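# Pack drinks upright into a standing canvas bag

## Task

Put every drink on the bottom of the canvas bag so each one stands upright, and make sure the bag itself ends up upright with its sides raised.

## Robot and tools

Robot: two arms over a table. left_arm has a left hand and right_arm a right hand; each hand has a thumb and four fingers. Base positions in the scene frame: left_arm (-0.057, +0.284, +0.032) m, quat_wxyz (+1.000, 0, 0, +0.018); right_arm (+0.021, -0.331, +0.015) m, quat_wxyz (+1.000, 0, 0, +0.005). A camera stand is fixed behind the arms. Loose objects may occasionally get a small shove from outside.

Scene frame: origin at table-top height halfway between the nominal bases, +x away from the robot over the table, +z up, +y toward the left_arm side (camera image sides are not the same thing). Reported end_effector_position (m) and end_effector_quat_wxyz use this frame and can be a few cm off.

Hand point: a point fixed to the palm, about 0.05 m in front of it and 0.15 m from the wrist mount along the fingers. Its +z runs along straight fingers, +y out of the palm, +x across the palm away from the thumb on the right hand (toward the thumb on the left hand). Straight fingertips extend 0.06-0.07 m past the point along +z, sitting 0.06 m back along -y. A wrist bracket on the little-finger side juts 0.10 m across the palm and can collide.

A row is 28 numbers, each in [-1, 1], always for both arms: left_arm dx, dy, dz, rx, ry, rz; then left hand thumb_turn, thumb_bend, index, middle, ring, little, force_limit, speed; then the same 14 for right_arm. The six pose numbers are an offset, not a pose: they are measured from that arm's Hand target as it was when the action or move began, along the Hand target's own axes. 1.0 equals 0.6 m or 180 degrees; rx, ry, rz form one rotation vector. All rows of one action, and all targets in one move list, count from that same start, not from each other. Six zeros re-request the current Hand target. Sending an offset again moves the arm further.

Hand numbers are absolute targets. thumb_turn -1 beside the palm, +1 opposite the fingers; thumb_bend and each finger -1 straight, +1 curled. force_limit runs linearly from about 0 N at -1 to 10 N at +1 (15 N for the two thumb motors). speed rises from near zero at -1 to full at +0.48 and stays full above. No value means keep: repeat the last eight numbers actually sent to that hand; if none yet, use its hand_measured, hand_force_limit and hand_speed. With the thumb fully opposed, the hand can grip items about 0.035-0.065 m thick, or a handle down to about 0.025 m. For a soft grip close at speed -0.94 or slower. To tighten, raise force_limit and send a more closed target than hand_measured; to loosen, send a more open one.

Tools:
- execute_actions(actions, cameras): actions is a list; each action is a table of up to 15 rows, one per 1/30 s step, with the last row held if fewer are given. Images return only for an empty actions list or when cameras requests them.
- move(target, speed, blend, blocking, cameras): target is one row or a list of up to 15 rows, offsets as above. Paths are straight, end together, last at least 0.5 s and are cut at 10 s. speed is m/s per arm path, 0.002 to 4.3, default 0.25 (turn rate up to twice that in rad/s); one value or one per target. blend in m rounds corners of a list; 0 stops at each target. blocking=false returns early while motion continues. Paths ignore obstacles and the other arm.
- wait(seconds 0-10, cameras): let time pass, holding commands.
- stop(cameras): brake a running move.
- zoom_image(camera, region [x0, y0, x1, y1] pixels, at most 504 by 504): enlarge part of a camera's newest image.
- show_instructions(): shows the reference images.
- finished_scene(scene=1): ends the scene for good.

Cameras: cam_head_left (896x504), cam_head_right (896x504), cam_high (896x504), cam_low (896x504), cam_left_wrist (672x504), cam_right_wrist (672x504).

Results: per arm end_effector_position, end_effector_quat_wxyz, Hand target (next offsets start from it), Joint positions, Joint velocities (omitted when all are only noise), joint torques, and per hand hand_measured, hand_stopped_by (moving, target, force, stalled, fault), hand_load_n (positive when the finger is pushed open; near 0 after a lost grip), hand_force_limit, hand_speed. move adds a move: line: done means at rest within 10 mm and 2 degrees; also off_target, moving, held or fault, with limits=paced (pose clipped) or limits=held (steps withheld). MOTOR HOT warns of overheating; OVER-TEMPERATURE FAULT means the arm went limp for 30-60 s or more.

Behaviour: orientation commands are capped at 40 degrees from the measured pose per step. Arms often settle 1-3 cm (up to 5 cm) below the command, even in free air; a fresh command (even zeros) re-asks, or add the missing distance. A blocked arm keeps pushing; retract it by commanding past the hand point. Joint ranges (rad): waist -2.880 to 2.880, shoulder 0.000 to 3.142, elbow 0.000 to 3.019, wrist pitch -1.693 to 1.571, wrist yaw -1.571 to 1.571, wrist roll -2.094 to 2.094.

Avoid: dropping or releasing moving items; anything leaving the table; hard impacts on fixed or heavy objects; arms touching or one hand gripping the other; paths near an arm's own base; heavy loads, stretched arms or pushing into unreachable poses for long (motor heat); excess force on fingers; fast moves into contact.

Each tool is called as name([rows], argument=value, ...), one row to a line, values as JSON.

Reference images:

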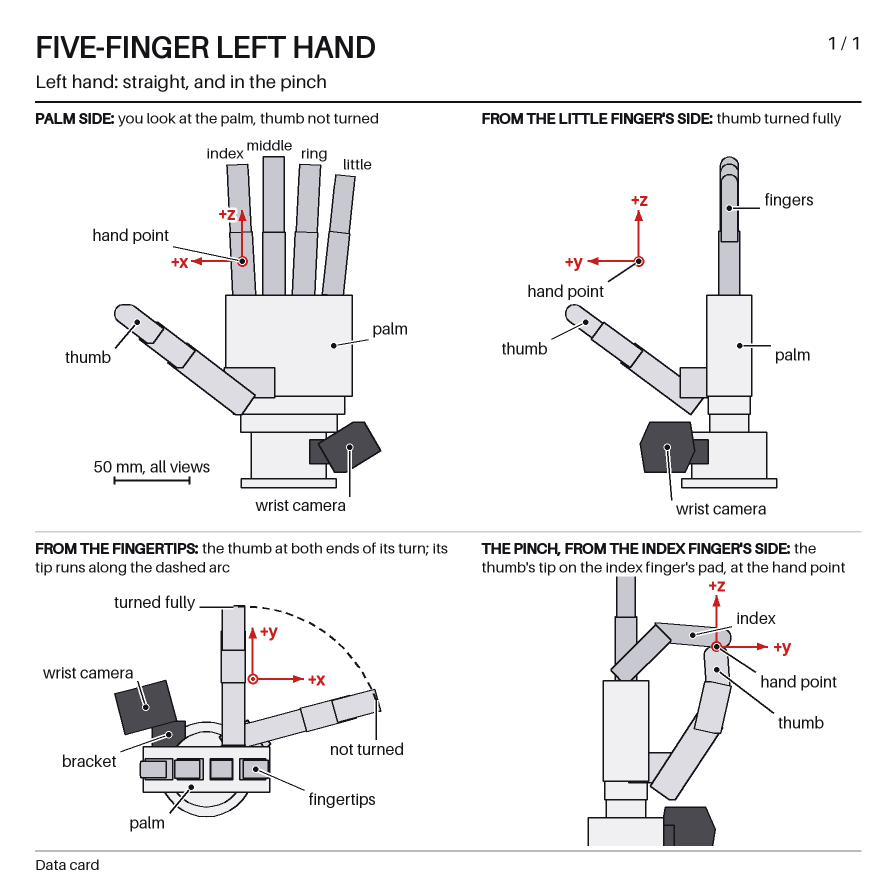

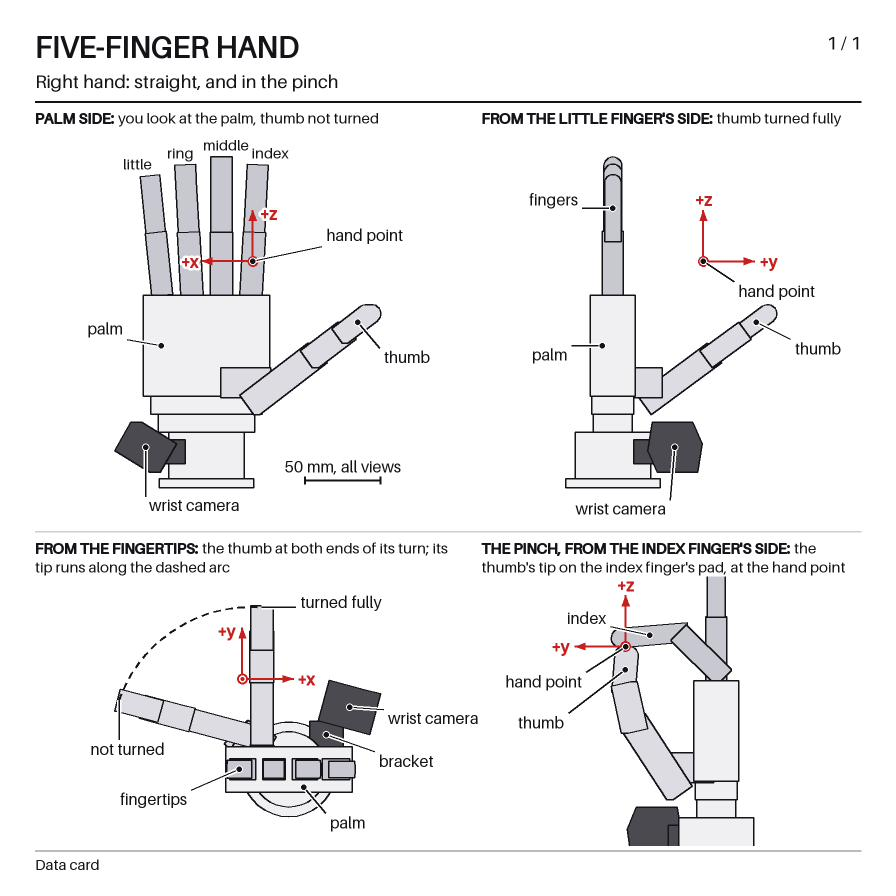

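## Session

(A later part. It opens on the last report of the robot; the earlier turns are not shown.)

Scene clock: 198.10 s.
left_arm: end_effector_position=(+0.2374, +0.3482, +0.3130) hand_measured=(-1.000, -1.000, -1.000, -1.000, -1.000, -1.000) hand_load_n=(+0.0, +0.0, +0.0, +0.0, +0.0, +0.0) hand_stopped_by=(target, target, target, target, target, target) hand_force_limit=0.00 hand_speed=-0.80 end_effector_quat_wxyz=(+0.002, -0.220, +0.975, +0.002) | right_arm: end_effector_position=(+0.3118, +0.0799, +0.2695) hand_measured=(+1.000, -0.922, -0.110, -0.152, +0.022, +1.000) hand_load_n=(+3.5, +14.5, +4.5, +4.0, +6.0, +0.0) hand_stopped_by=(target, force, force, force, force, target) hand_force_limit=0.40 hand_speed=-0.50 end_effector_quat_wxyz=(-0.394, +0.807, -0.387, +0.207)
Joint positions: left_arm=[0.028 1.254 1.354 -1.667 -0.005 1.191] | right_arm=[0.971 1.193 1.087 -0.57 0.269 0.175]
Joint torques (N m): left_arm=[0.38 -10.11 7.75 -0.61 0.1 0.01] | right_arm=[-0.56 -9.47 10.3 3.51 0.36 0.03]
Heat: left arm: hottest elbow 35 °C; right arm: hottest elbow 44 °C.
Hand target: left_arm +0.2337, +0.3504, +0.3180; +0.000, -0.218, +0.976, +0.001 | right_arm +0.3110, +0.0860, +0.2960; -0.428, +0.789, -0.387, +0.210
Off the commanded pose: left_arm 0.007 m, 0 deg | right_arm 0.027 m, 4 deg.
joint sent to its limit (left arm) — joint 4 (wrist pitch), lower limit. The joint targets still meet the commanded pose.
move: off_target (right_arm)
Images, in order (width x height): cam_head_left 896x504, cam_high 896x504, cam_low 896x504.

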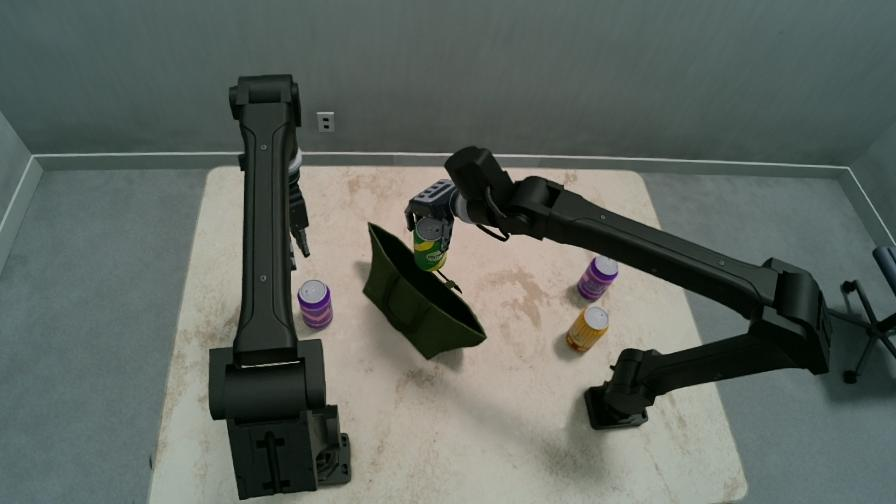

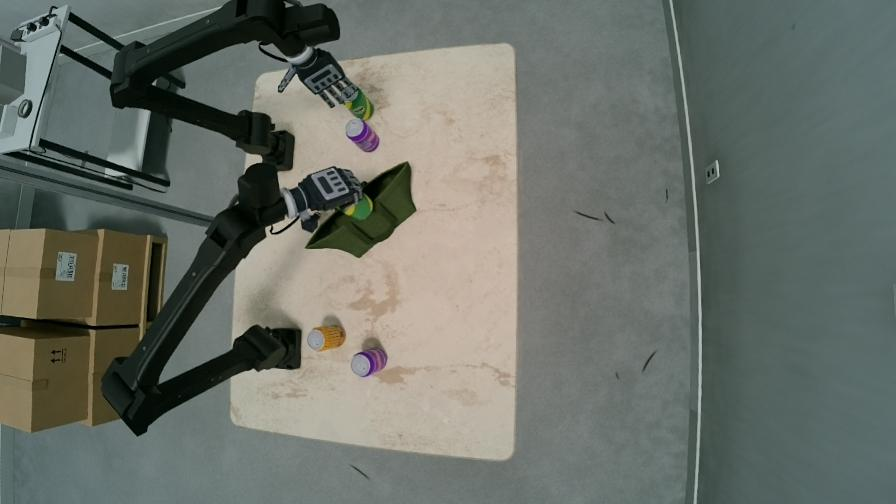

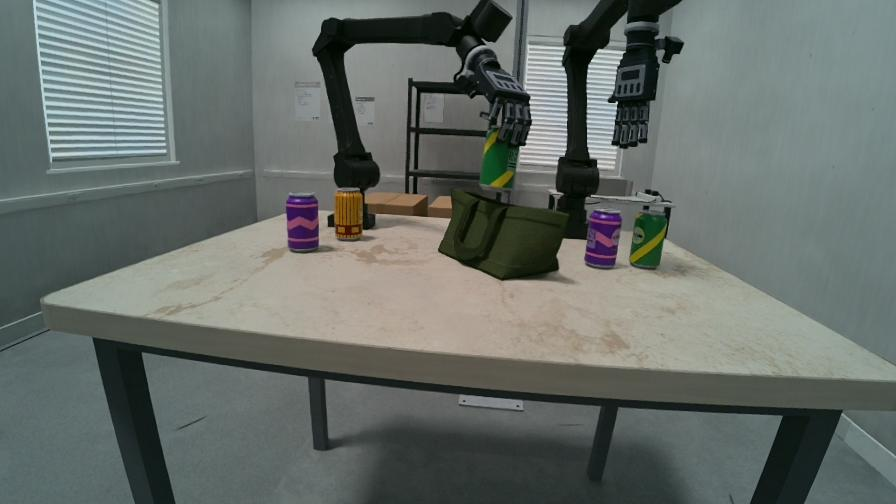

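move(target=[0,0,0,0,0,0,-1,-1,-1,-1,-1,-1,0,-0.8,0,0.0699,0.0454,0,0,0,1,-0.918,0.25,0.25,0.35,1,0.4,-0.5], speed=0.05, cameras=["cam_high","cam_head_left","cam_low","cam_head_right"])

zoom_image(camera="cam_high", region=[280, 140, 440, 270])

zoom_image(camera="cam_head_left", region=[350, 160, 510, 370])

zoom_image(camera="cam_low", region=[410, 60, 620, 300])

Scene clock: 202.43 s.
left_arm: end_effector_position=(+0.2374, +0.3482, +0.3130) hand_measured=(-1.000, -1.000, -1.000, -1.000, -1.000, -1.000) hand_load_n=(+0.0, +0.0, +0.0, +0.0, +0.0, -0.5) hand_stopped_by=(target, target, target, target, target, target) hand_force_limit=0.00 hand_speed=-0.80 end_effector_quat_wxyz=(+0.002, -0.220, +0.975, +0.002) | right_arm: end_effector_position=(+0.3098, +0.0766, +0.2284) hand_measured=(+1.000, -0.922, -0.110, -0.152, +0.022, +1.000) hand_load_n=(+3.5, +14.5, +4.5, +4.0, +6.0, +0.0) hand_stopped_by=(target, force, force, force, force, target) hand_force_limit=0.40 hand_speed=-0.50 end_effector_quat_wxyz=(-0.402, +0.803, -0.387, +0.208)
Joint positions: left_arm=[0.028 1.254 1.354 -1.667 -0.005 1.191] | right_arm=[0.971 1.192 0.969 -0.435 0.27 0.175]
Joint torques (N m): left_arm=[0.44 -10.05 7.72 -0.59 0.1 0.02] | right_arm=[-0.5 -7.94 10.21 3.55 0.33 0.03]
Heat: left arm: hottest elbow 35 °C; right arm: hottest elbow 43 °C.
Hand target: left_arm +0.2337, +0.3504, +0.3180; +0.000, -0.218, +0.976, +0.001 | right_arm +0.3110, +0.0859, +0.2461; -0.428, +0.789, -0.387, +0.210
Off the commanded pose: left_arm 0.007 m, 0 deg | right_arm 0.020 m, 3 deg.
joint sent to its limit (left arm) — joint 4 (wrist pitch), lower limit. The joint targets still meet the commanded pose.
move: off_target (right_arm)
Images, in order (width x height): cam_head_left 896x504, cam_head_right 896x504, cam_high 896x504, cam_low 896x504.

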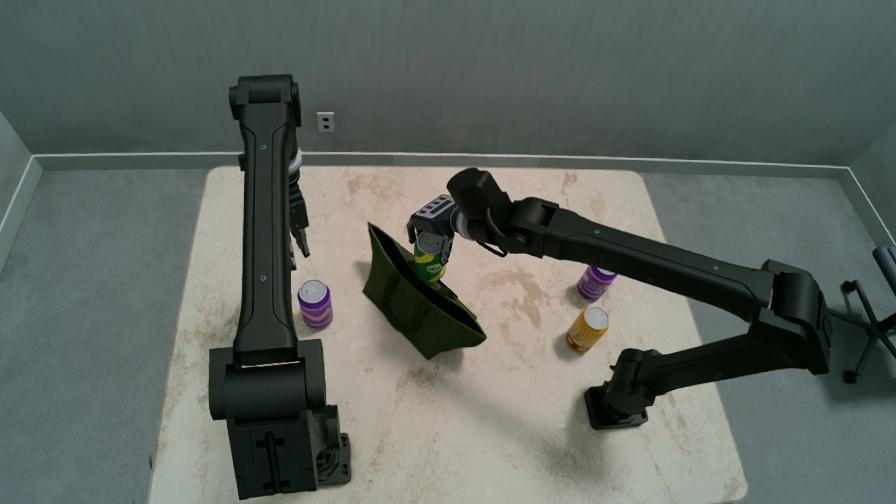

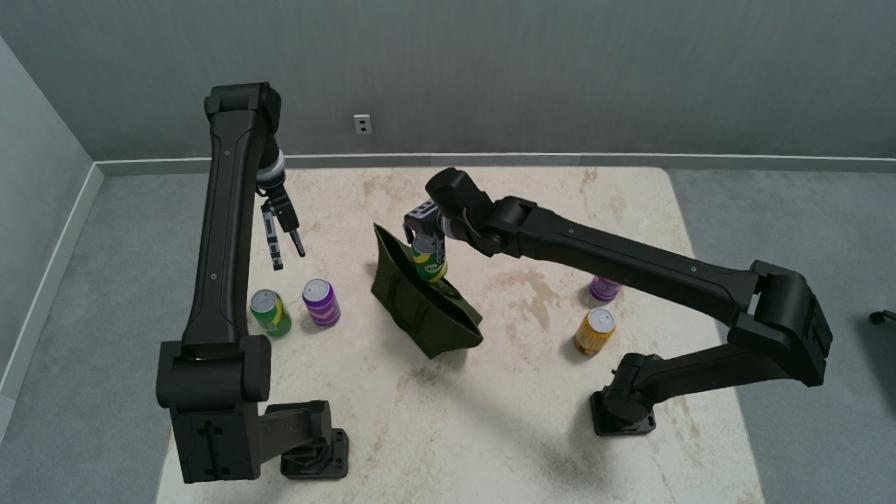

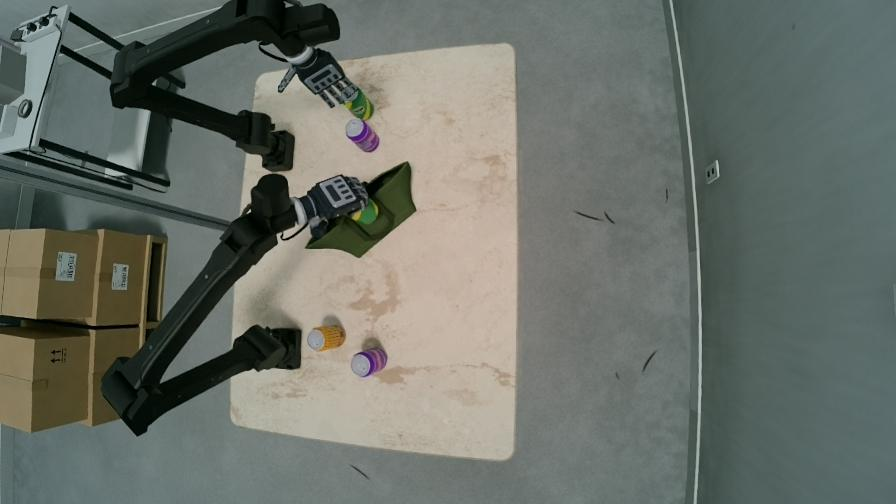

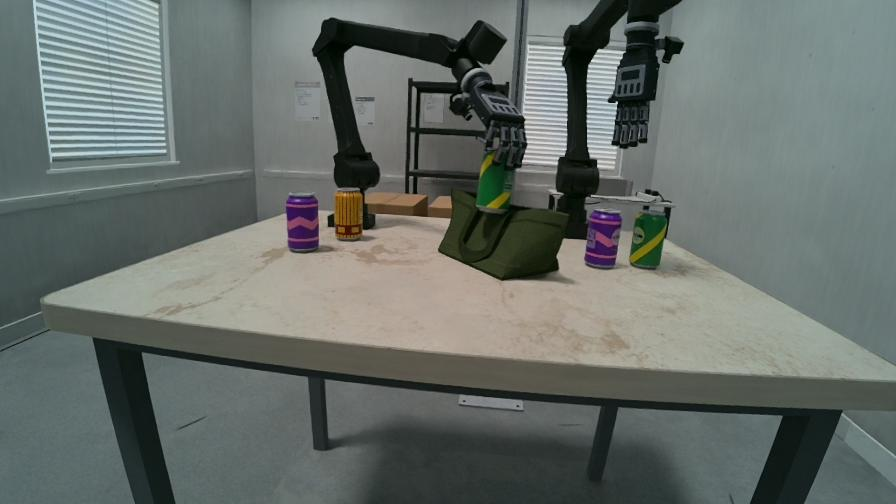

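Scaled by 3.150 from the camera's 896x504 image, which has a finer 1280x720 frame.

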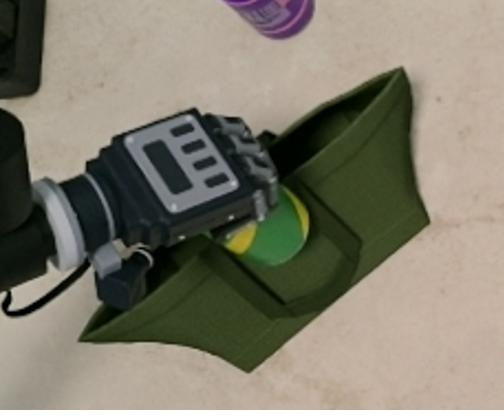

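Scaled by 2.400 from the camera's 896x504 image, which has a finer 1280x720 frame.

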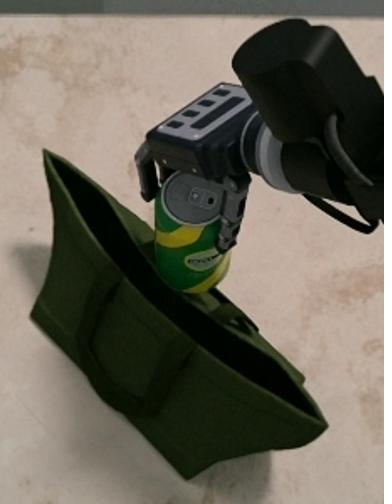

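Scaled by 2.100 from the camera's 896x504 image, which has a finer 1280x720 frame.

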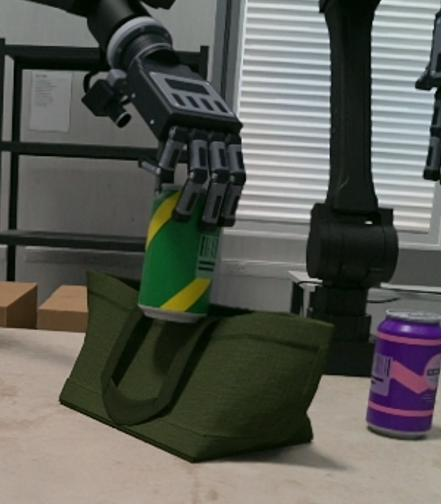

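move([
  [0,0,0,0,0,0,-1,-1,-1,-1,-1,-1,0,-0.8,0,-0.0629,-0.0409,0,0,0,1,-0.918,0.25,0.25,0.35,1,0.4,-0.5],
  [0,0,0,0,0,0,-1,-1,-1,-1,-1,-1,0,-0.8,-0.0367,-0.0629,-0.0409,0,0,0,1,-0.918,0.25,0.25,0.35,1,0.4,-0.5],
], speed=0.08, blend=0.01, cameras=["all"])

zoom_image(camera="cam_high", region=[280, 140, 440, 270])

zoom_image(camera="cam_head_left", region=[350, 160, 510, 370])

zoom_image(camera="cam_low", region=[410, 60, 620, 300])

Scene clock: 205.87 s.
left_arm: end_effector_position=(+0.2374, +0.3482, +0.3130) hand_measured=(-1.000, -1.000, -1.000, -1.000, -1.000, -1.000) hand_load_n=(+0.0, +0.0, +0.0, +0.0, +0.0, +0.0) hand_stopped_by=(target, target, target, target, target, target) hand_force_limit=0.00 hand_speed=-0.80 end_effector_quat_wxyz=(+0.002, -0.220, +0.975, +0.002) | right_arm: end_effector_position=(+0.2862, +0.0788, +0.2294) hand_measured=(+1.000, -0.922, -0.110, -0.152, +0.022, +1.000) hand_load_n=(+4.0, +14.5, +5.0, +4.0, +6.0, +0.0) hand_stopped_by=(target, force, force, force, force, target) hand_force_limit=0.40 hand_speed=-0.50 end_effector_quat_wxyz=(-0.378, +0.816, -0.385, +0.206)
Joint positions: left_arm=[0.028 1.254 1.354 -1.667 -0.005 1.191] | right_arm=[1.028 1.19 0.996 -0.529 0.312 0.205]
Joint torques (N m): left_arm=[0.44 -10.11 7.73 -0.61 0.1 0.01] | right_arm=[-0.62 -8.41 17.09 1.87 0.42 0.08]
Heat: left arm: hottest elbow 35 °C; right arm: hottest elbow 43 °C.
Hand target: left_arm +0.2337, +0.3504, +0.3180; +0.000, -0.218, +0.976, +0.001 | right_arm +0.2975, +0.1033, +0.2912; -0.428, +0.789, -0.386, +0.210
Off the commanded pose: left_arm 0.007 m, 0 deg | right_arm 0.067 m, 7 deg.
joint sent to its limit (left arm) — joint 4 (wrist pitch), lower limit. The joint targets still meet the commanded pose.
move: off_target (right_arm)

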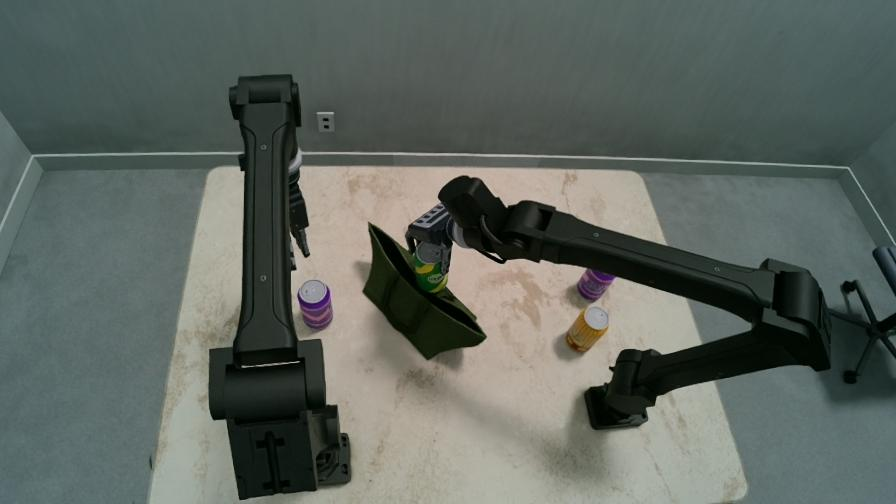

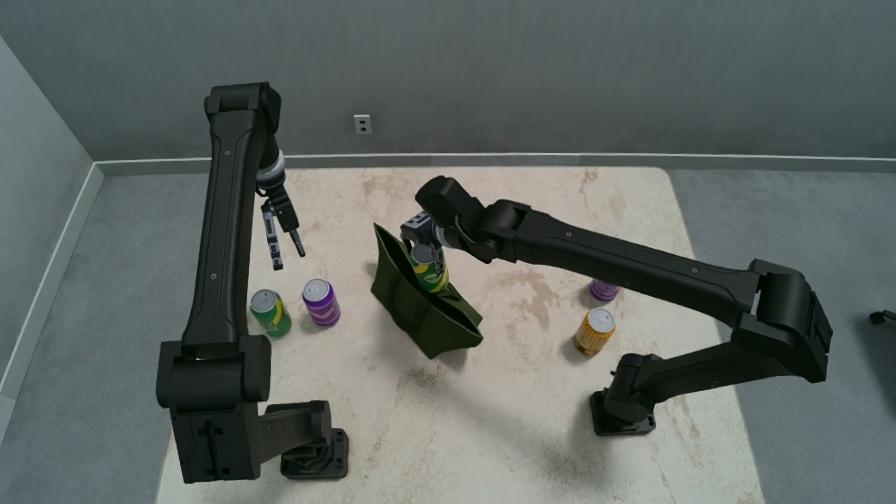

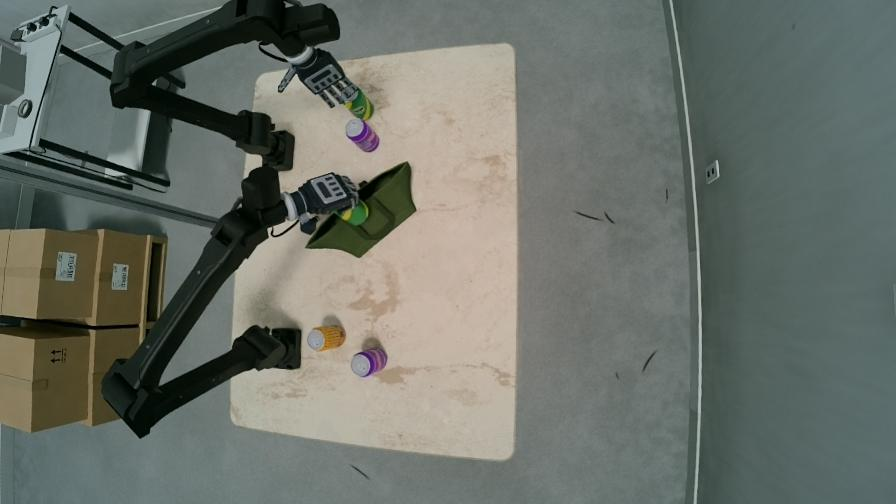

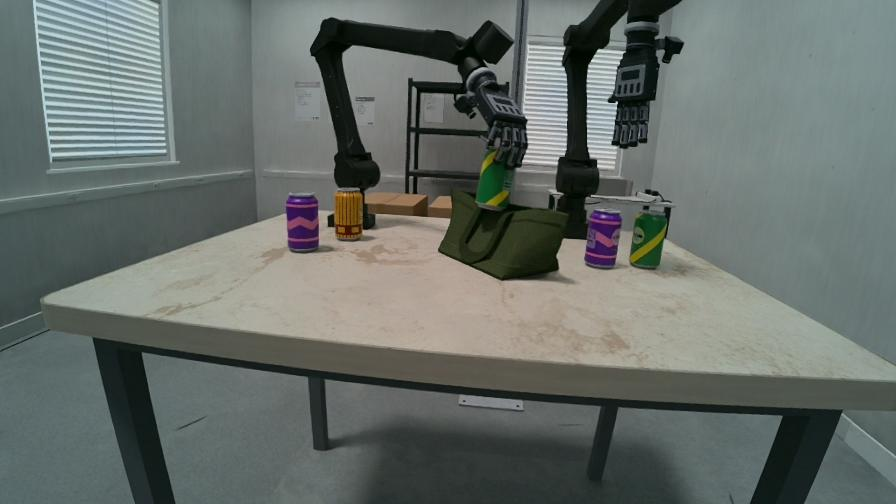

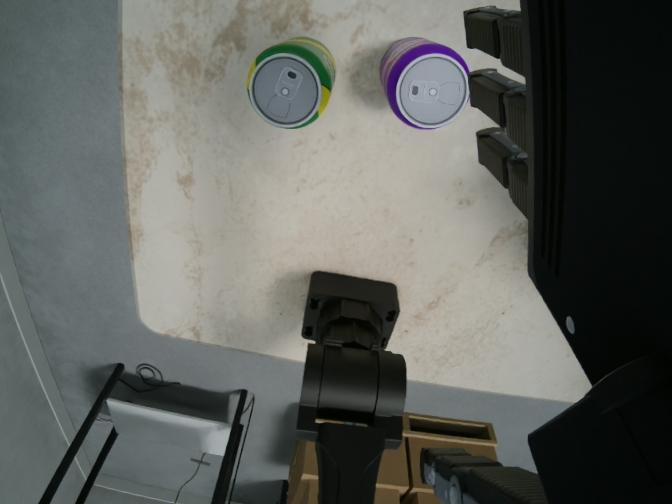

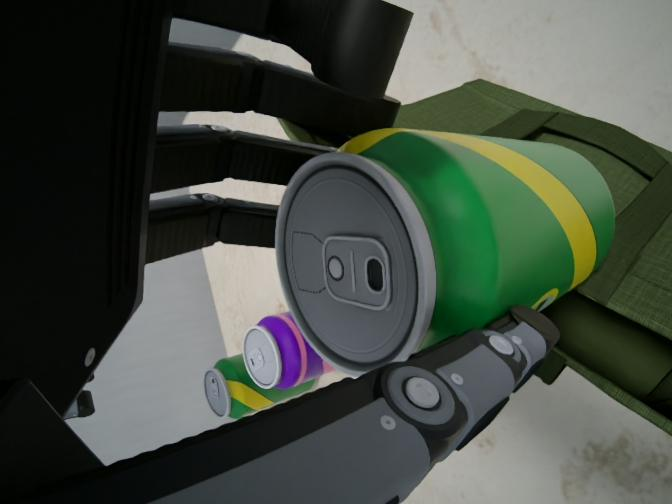

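Scaled by 3.150 from the camera's 896x504 image, which has a finer 1280x720 frame.

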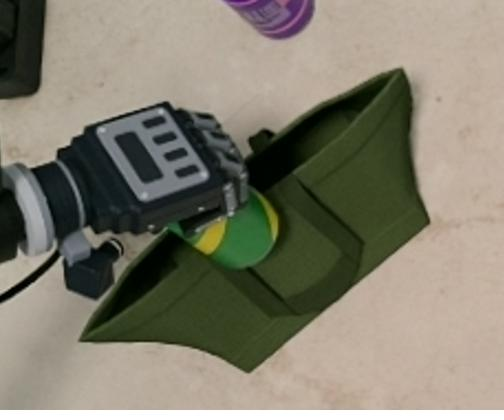

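Scaled by 2.400 from the camera's 896x504 image, which has a finer 1280x720 frame.

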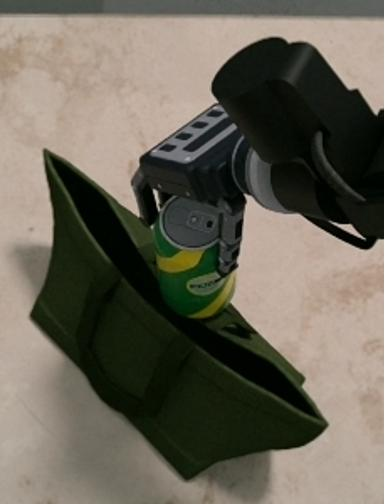

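Scaled by 2.100 from the camera's 896x504 image, which has a finer 1280x720 frame.

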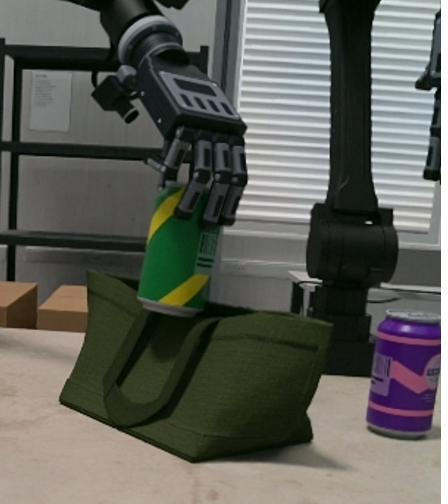

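move(target=[0,0,0,0,0,0,-1,-1,-1,-1,-1,-1,0,-0.8,0,-0.0489,-0.0318,0,0,0,1,-0.918,0.25,0.25,0.35,1,0.4,-0.5], speed=0.08, cameras=["cam_high","cam_head_left","cam_low","cam_right_wrist"])

zoom_image(camera="cam_head_left", region=[350, 160, 510, 370])

zoom_image(camera="cam_high", region=[280, 140, 440, 270])

Scene clock: 207.50 s.
left_arm: end_effector_position=(+0.2374, +0.3482, +0.3130) hand_measured=(-1.000, -1.000, -1.000, -1.000, -1.000, -1.000) hand_load_n=(+0.0, +0.0, +0.0, +0.0, +0.0, +0.0) hand_stopped_by=(target, target, target, target, target, target) hand_force_limit=0.00 hand_speed=-0.80 end_effector_quat_wxyz=(+0.002, -0.220, +0.975, +0.002) | right_arm: end_effector_position=(+0.2881, +0.0822, +0.2615) hand_measured=(+1.000, -0.922, -0.110, -0.152, +0.022, +1.000) hand_load_n=(+4.0, +14.5, +5.0, +4.0, +6.0, +0.0) hand_stopped_by=(target, force, force, force, force, target) hand_force_limit=0.40 hand_speed=-0.50 end_effector_quat_wxyz=(-0.376, +0.817, -0.385, +0.206)
Joint positions: left_arm=[0.028 1.254 1.354 -1.667 -0.005 1.191] | right_arm=[1.028 1.19 1.084 -0.622 0.312 0.206]
Joint torques (N m): left_arm=[0.44 -10.05 7.73 -0.62 0.1 0.02] | right_arm=[-0.62 -8.82 17.26 1.96 0.42 0.05]
Heat: left arm: hottest elbow 35 °C; right arm: hottest elbow 44 °C.
Hand target: left_arm +0.2337, +0.3504, +0.3180; +0.000, -0.218, +0.976, +0.001 | right_arm +0.2975, +0.1033, +0.3260; -0.428, +0.789, -0.386, +0.210
Off the commanded pose: left_arm 0.007 m, 0 deg | right_arm 0.069 m, 7 deg.
joint sent to its limit (left arm) — joint 4 (wrist pitch), lower limit. The joint targets still meet the commanded pose.
move: off_target (right_arm)
Images, in order (width x height): cam_head_left 896x504, cam_high 896x504, cam_low 896x504, cam_right_wrist 672x504.

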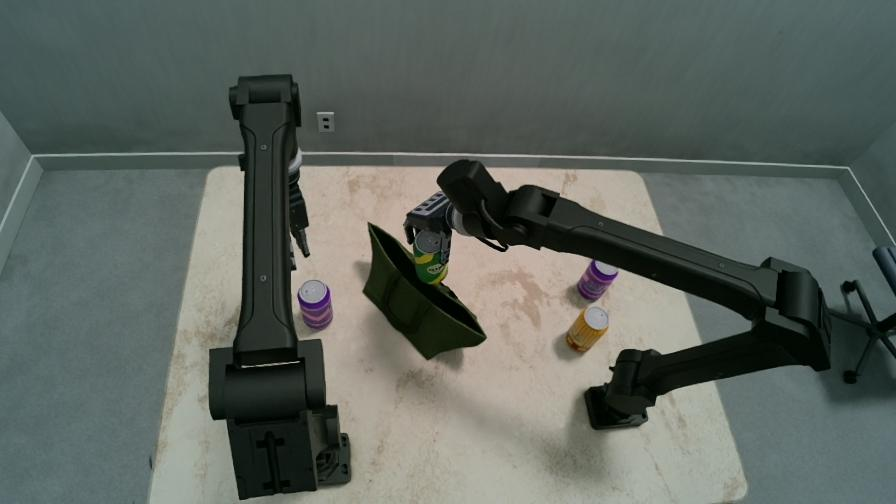

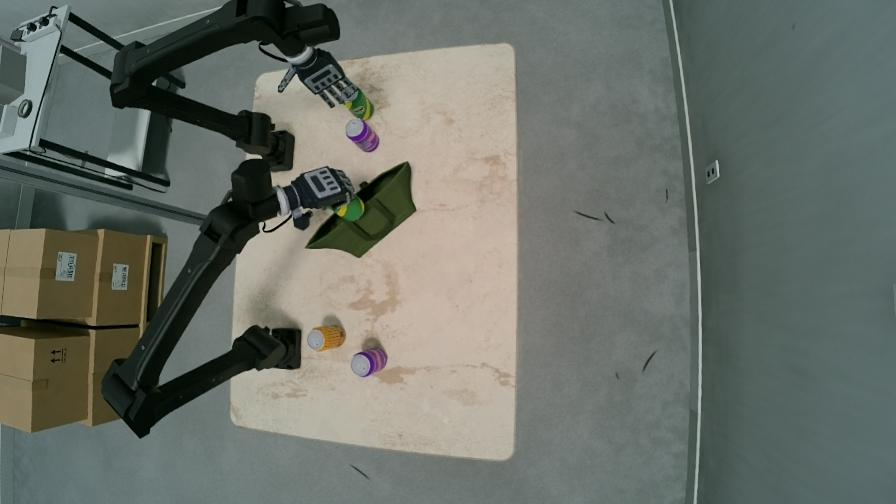

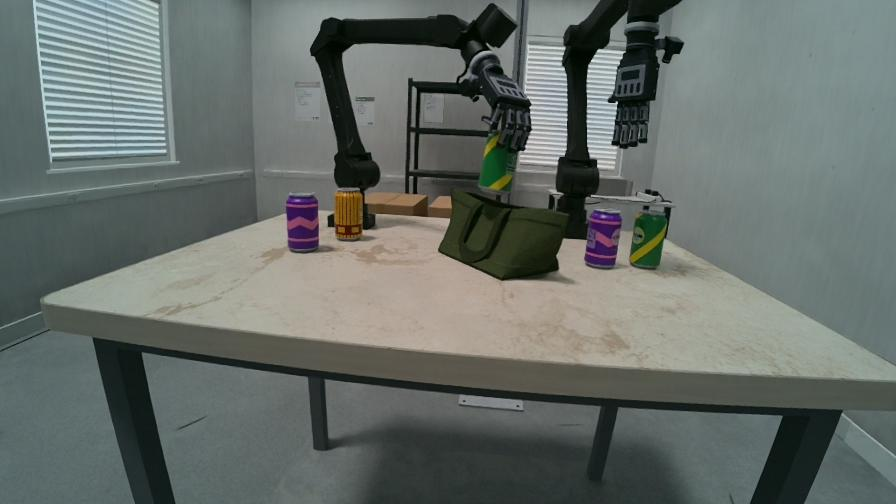

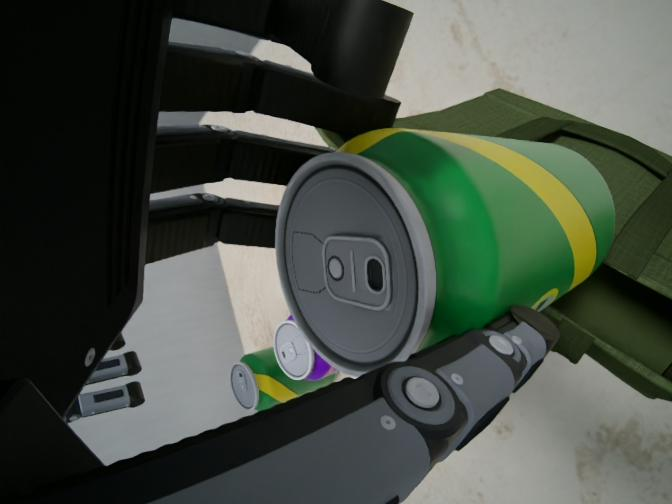

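Scaled by 2.400 from the camera's 896x504 image, which has a finer 1280x720 frame.

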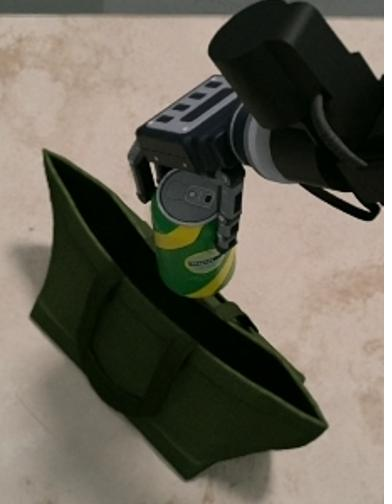

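Scaled by 3.150 from the camera's 896x504 image, which has a finer 1280x720 frame.

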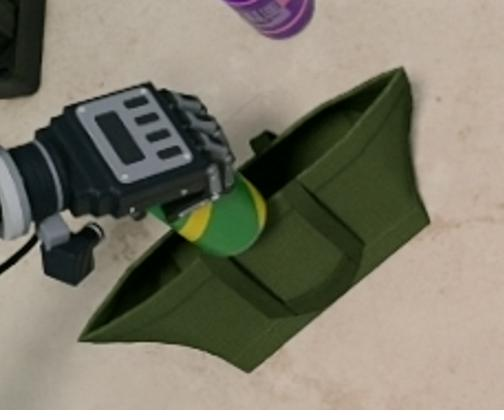

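move(target=[0,0,0,0,0,0,-1,-1,-1,-1,-1,-1,0,-0.8,-0.0066,0.076,0.0392,0,0,0,1,-0.918,0.25,0.25,0.35,1,0.4,-0.5], speed=0.08, cameras=["cam_high","cam_head_left","cam_low"])

zoom_image(camera="cam_head_left", region=[350, 160, 510, 370])

zoom_image(camera="cam_high", region=[280, 140, 440, 270])

zoom_image(camera="cam_low", region=[410, 60, 620, 300])

Scene clock: 212.90 s.
left_arm: end_effector_position=(+0.2374, +0.3482, +0.3130) hand_measured=(-1.000, -1.000, -1.000, -1.000, -1.000, -1.000) hand_load_n=(+0.0, +0.0, +0.0, +0.0, +0.0, +0.0) hand_stopped_by=(target, target, target, target, target, target) hand_force_limit=0.00 hand_speed=-0.80 end_effector_quat_wxyz=(+0.002, -0.220, +0.975, +0.002) | right_arm: end_effector_position=(+0.2902, +0.0936, +0.2574) hand_measured=(+1.000, -0.922, -0.110, -0.152, +0.022, +1.000) hand_load_n=(+3.5, +14.5, +5.0, +4.0, +6.0, +0.0) hand_stopped_by=(target, force, force, force, force, target) hand_force_limit=0.40 hand_speed=-0.50 end_effector_quat_wxyz=(-0.402, +0.804, -0.385, +0.210)
Joint positions: left_arm=[0.028 1.254 1.354 -1.667 -0.005 1.191] | right_arm=[1.04 1.19 1.045 -0.526 0.325 0.214]
Joint torques (N m): left_arm=[0.44 -10.05 7.72 -0.62 0.1 0.02] | right_arm=[-0.5 -7.88 10.45 3.55 0.41 0.06]
Heat: left arm: hottest elbow 35 °C; right arm: hottest elbow 43 °C.
Hand target: left_arm +0.2337, +0.3504, +0.3180; +0.000, -0.218, +0.976, +0.001 | right_arm +0.2910, +0.1033, +0.2749; -0.428, +0.789, -0.386, +0.210
Off the commanded pose: left_arm 0.007 m, 0 deg | right_arm 0.020 m, 3 deg.
joint sent to its limit (left arm) — joint 4 (wrist pitch), lower limit. The joint targets still meet the commanded pose.
move: off_target (right_arm)
Images, in order (width x height): cam_head_left 896x504, cam_high 896x504, cam_low 896x504.

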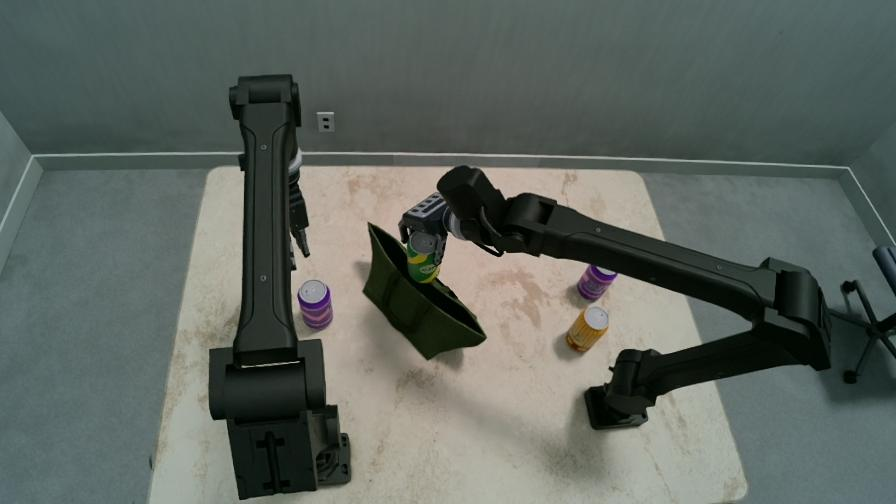

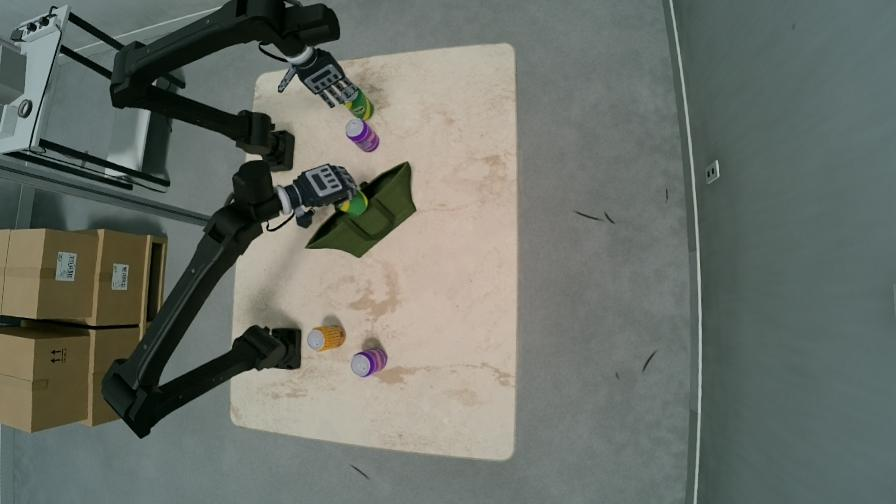

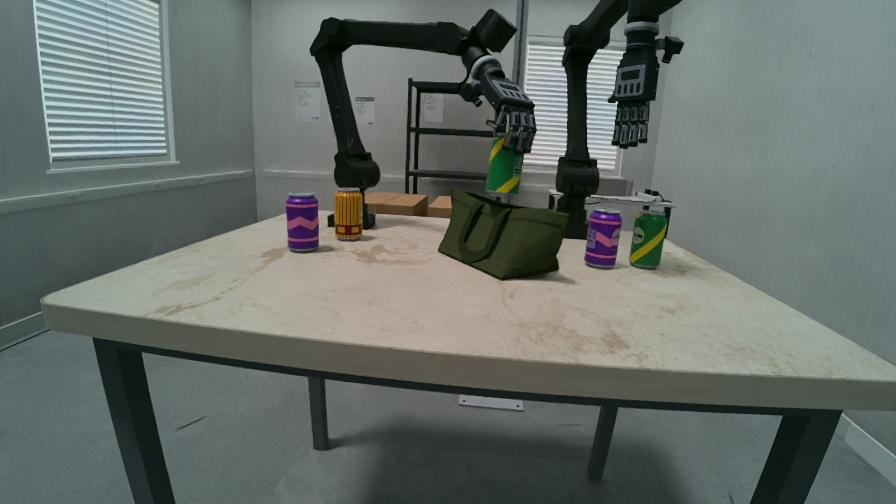

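Scaled by 2.400 from the camera's 896x504 image, which has a finer 1280x720 frame.

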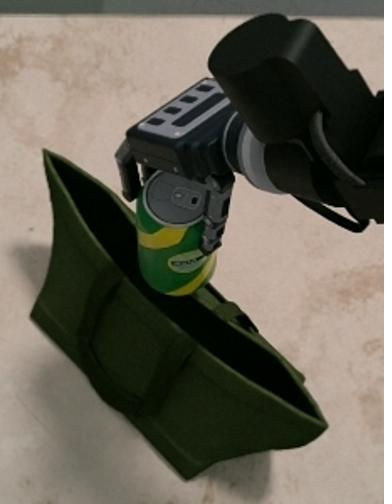

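Scaled by 3.150 from the camera's 896x504 image, which has a finer 1280x720 frame.

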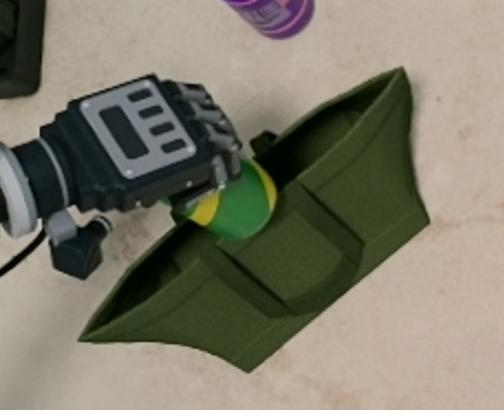

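Scaled by 2.100 from the camera's 896x504 image, which has a finer 1280x720 frame.

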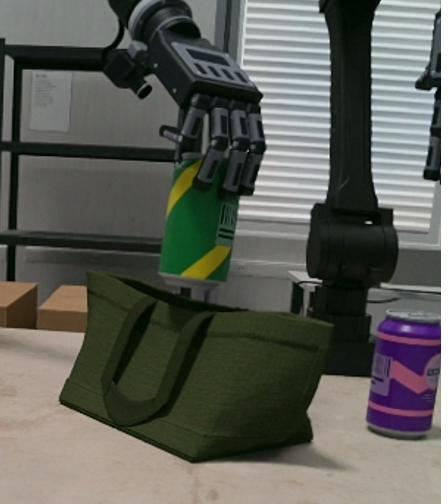

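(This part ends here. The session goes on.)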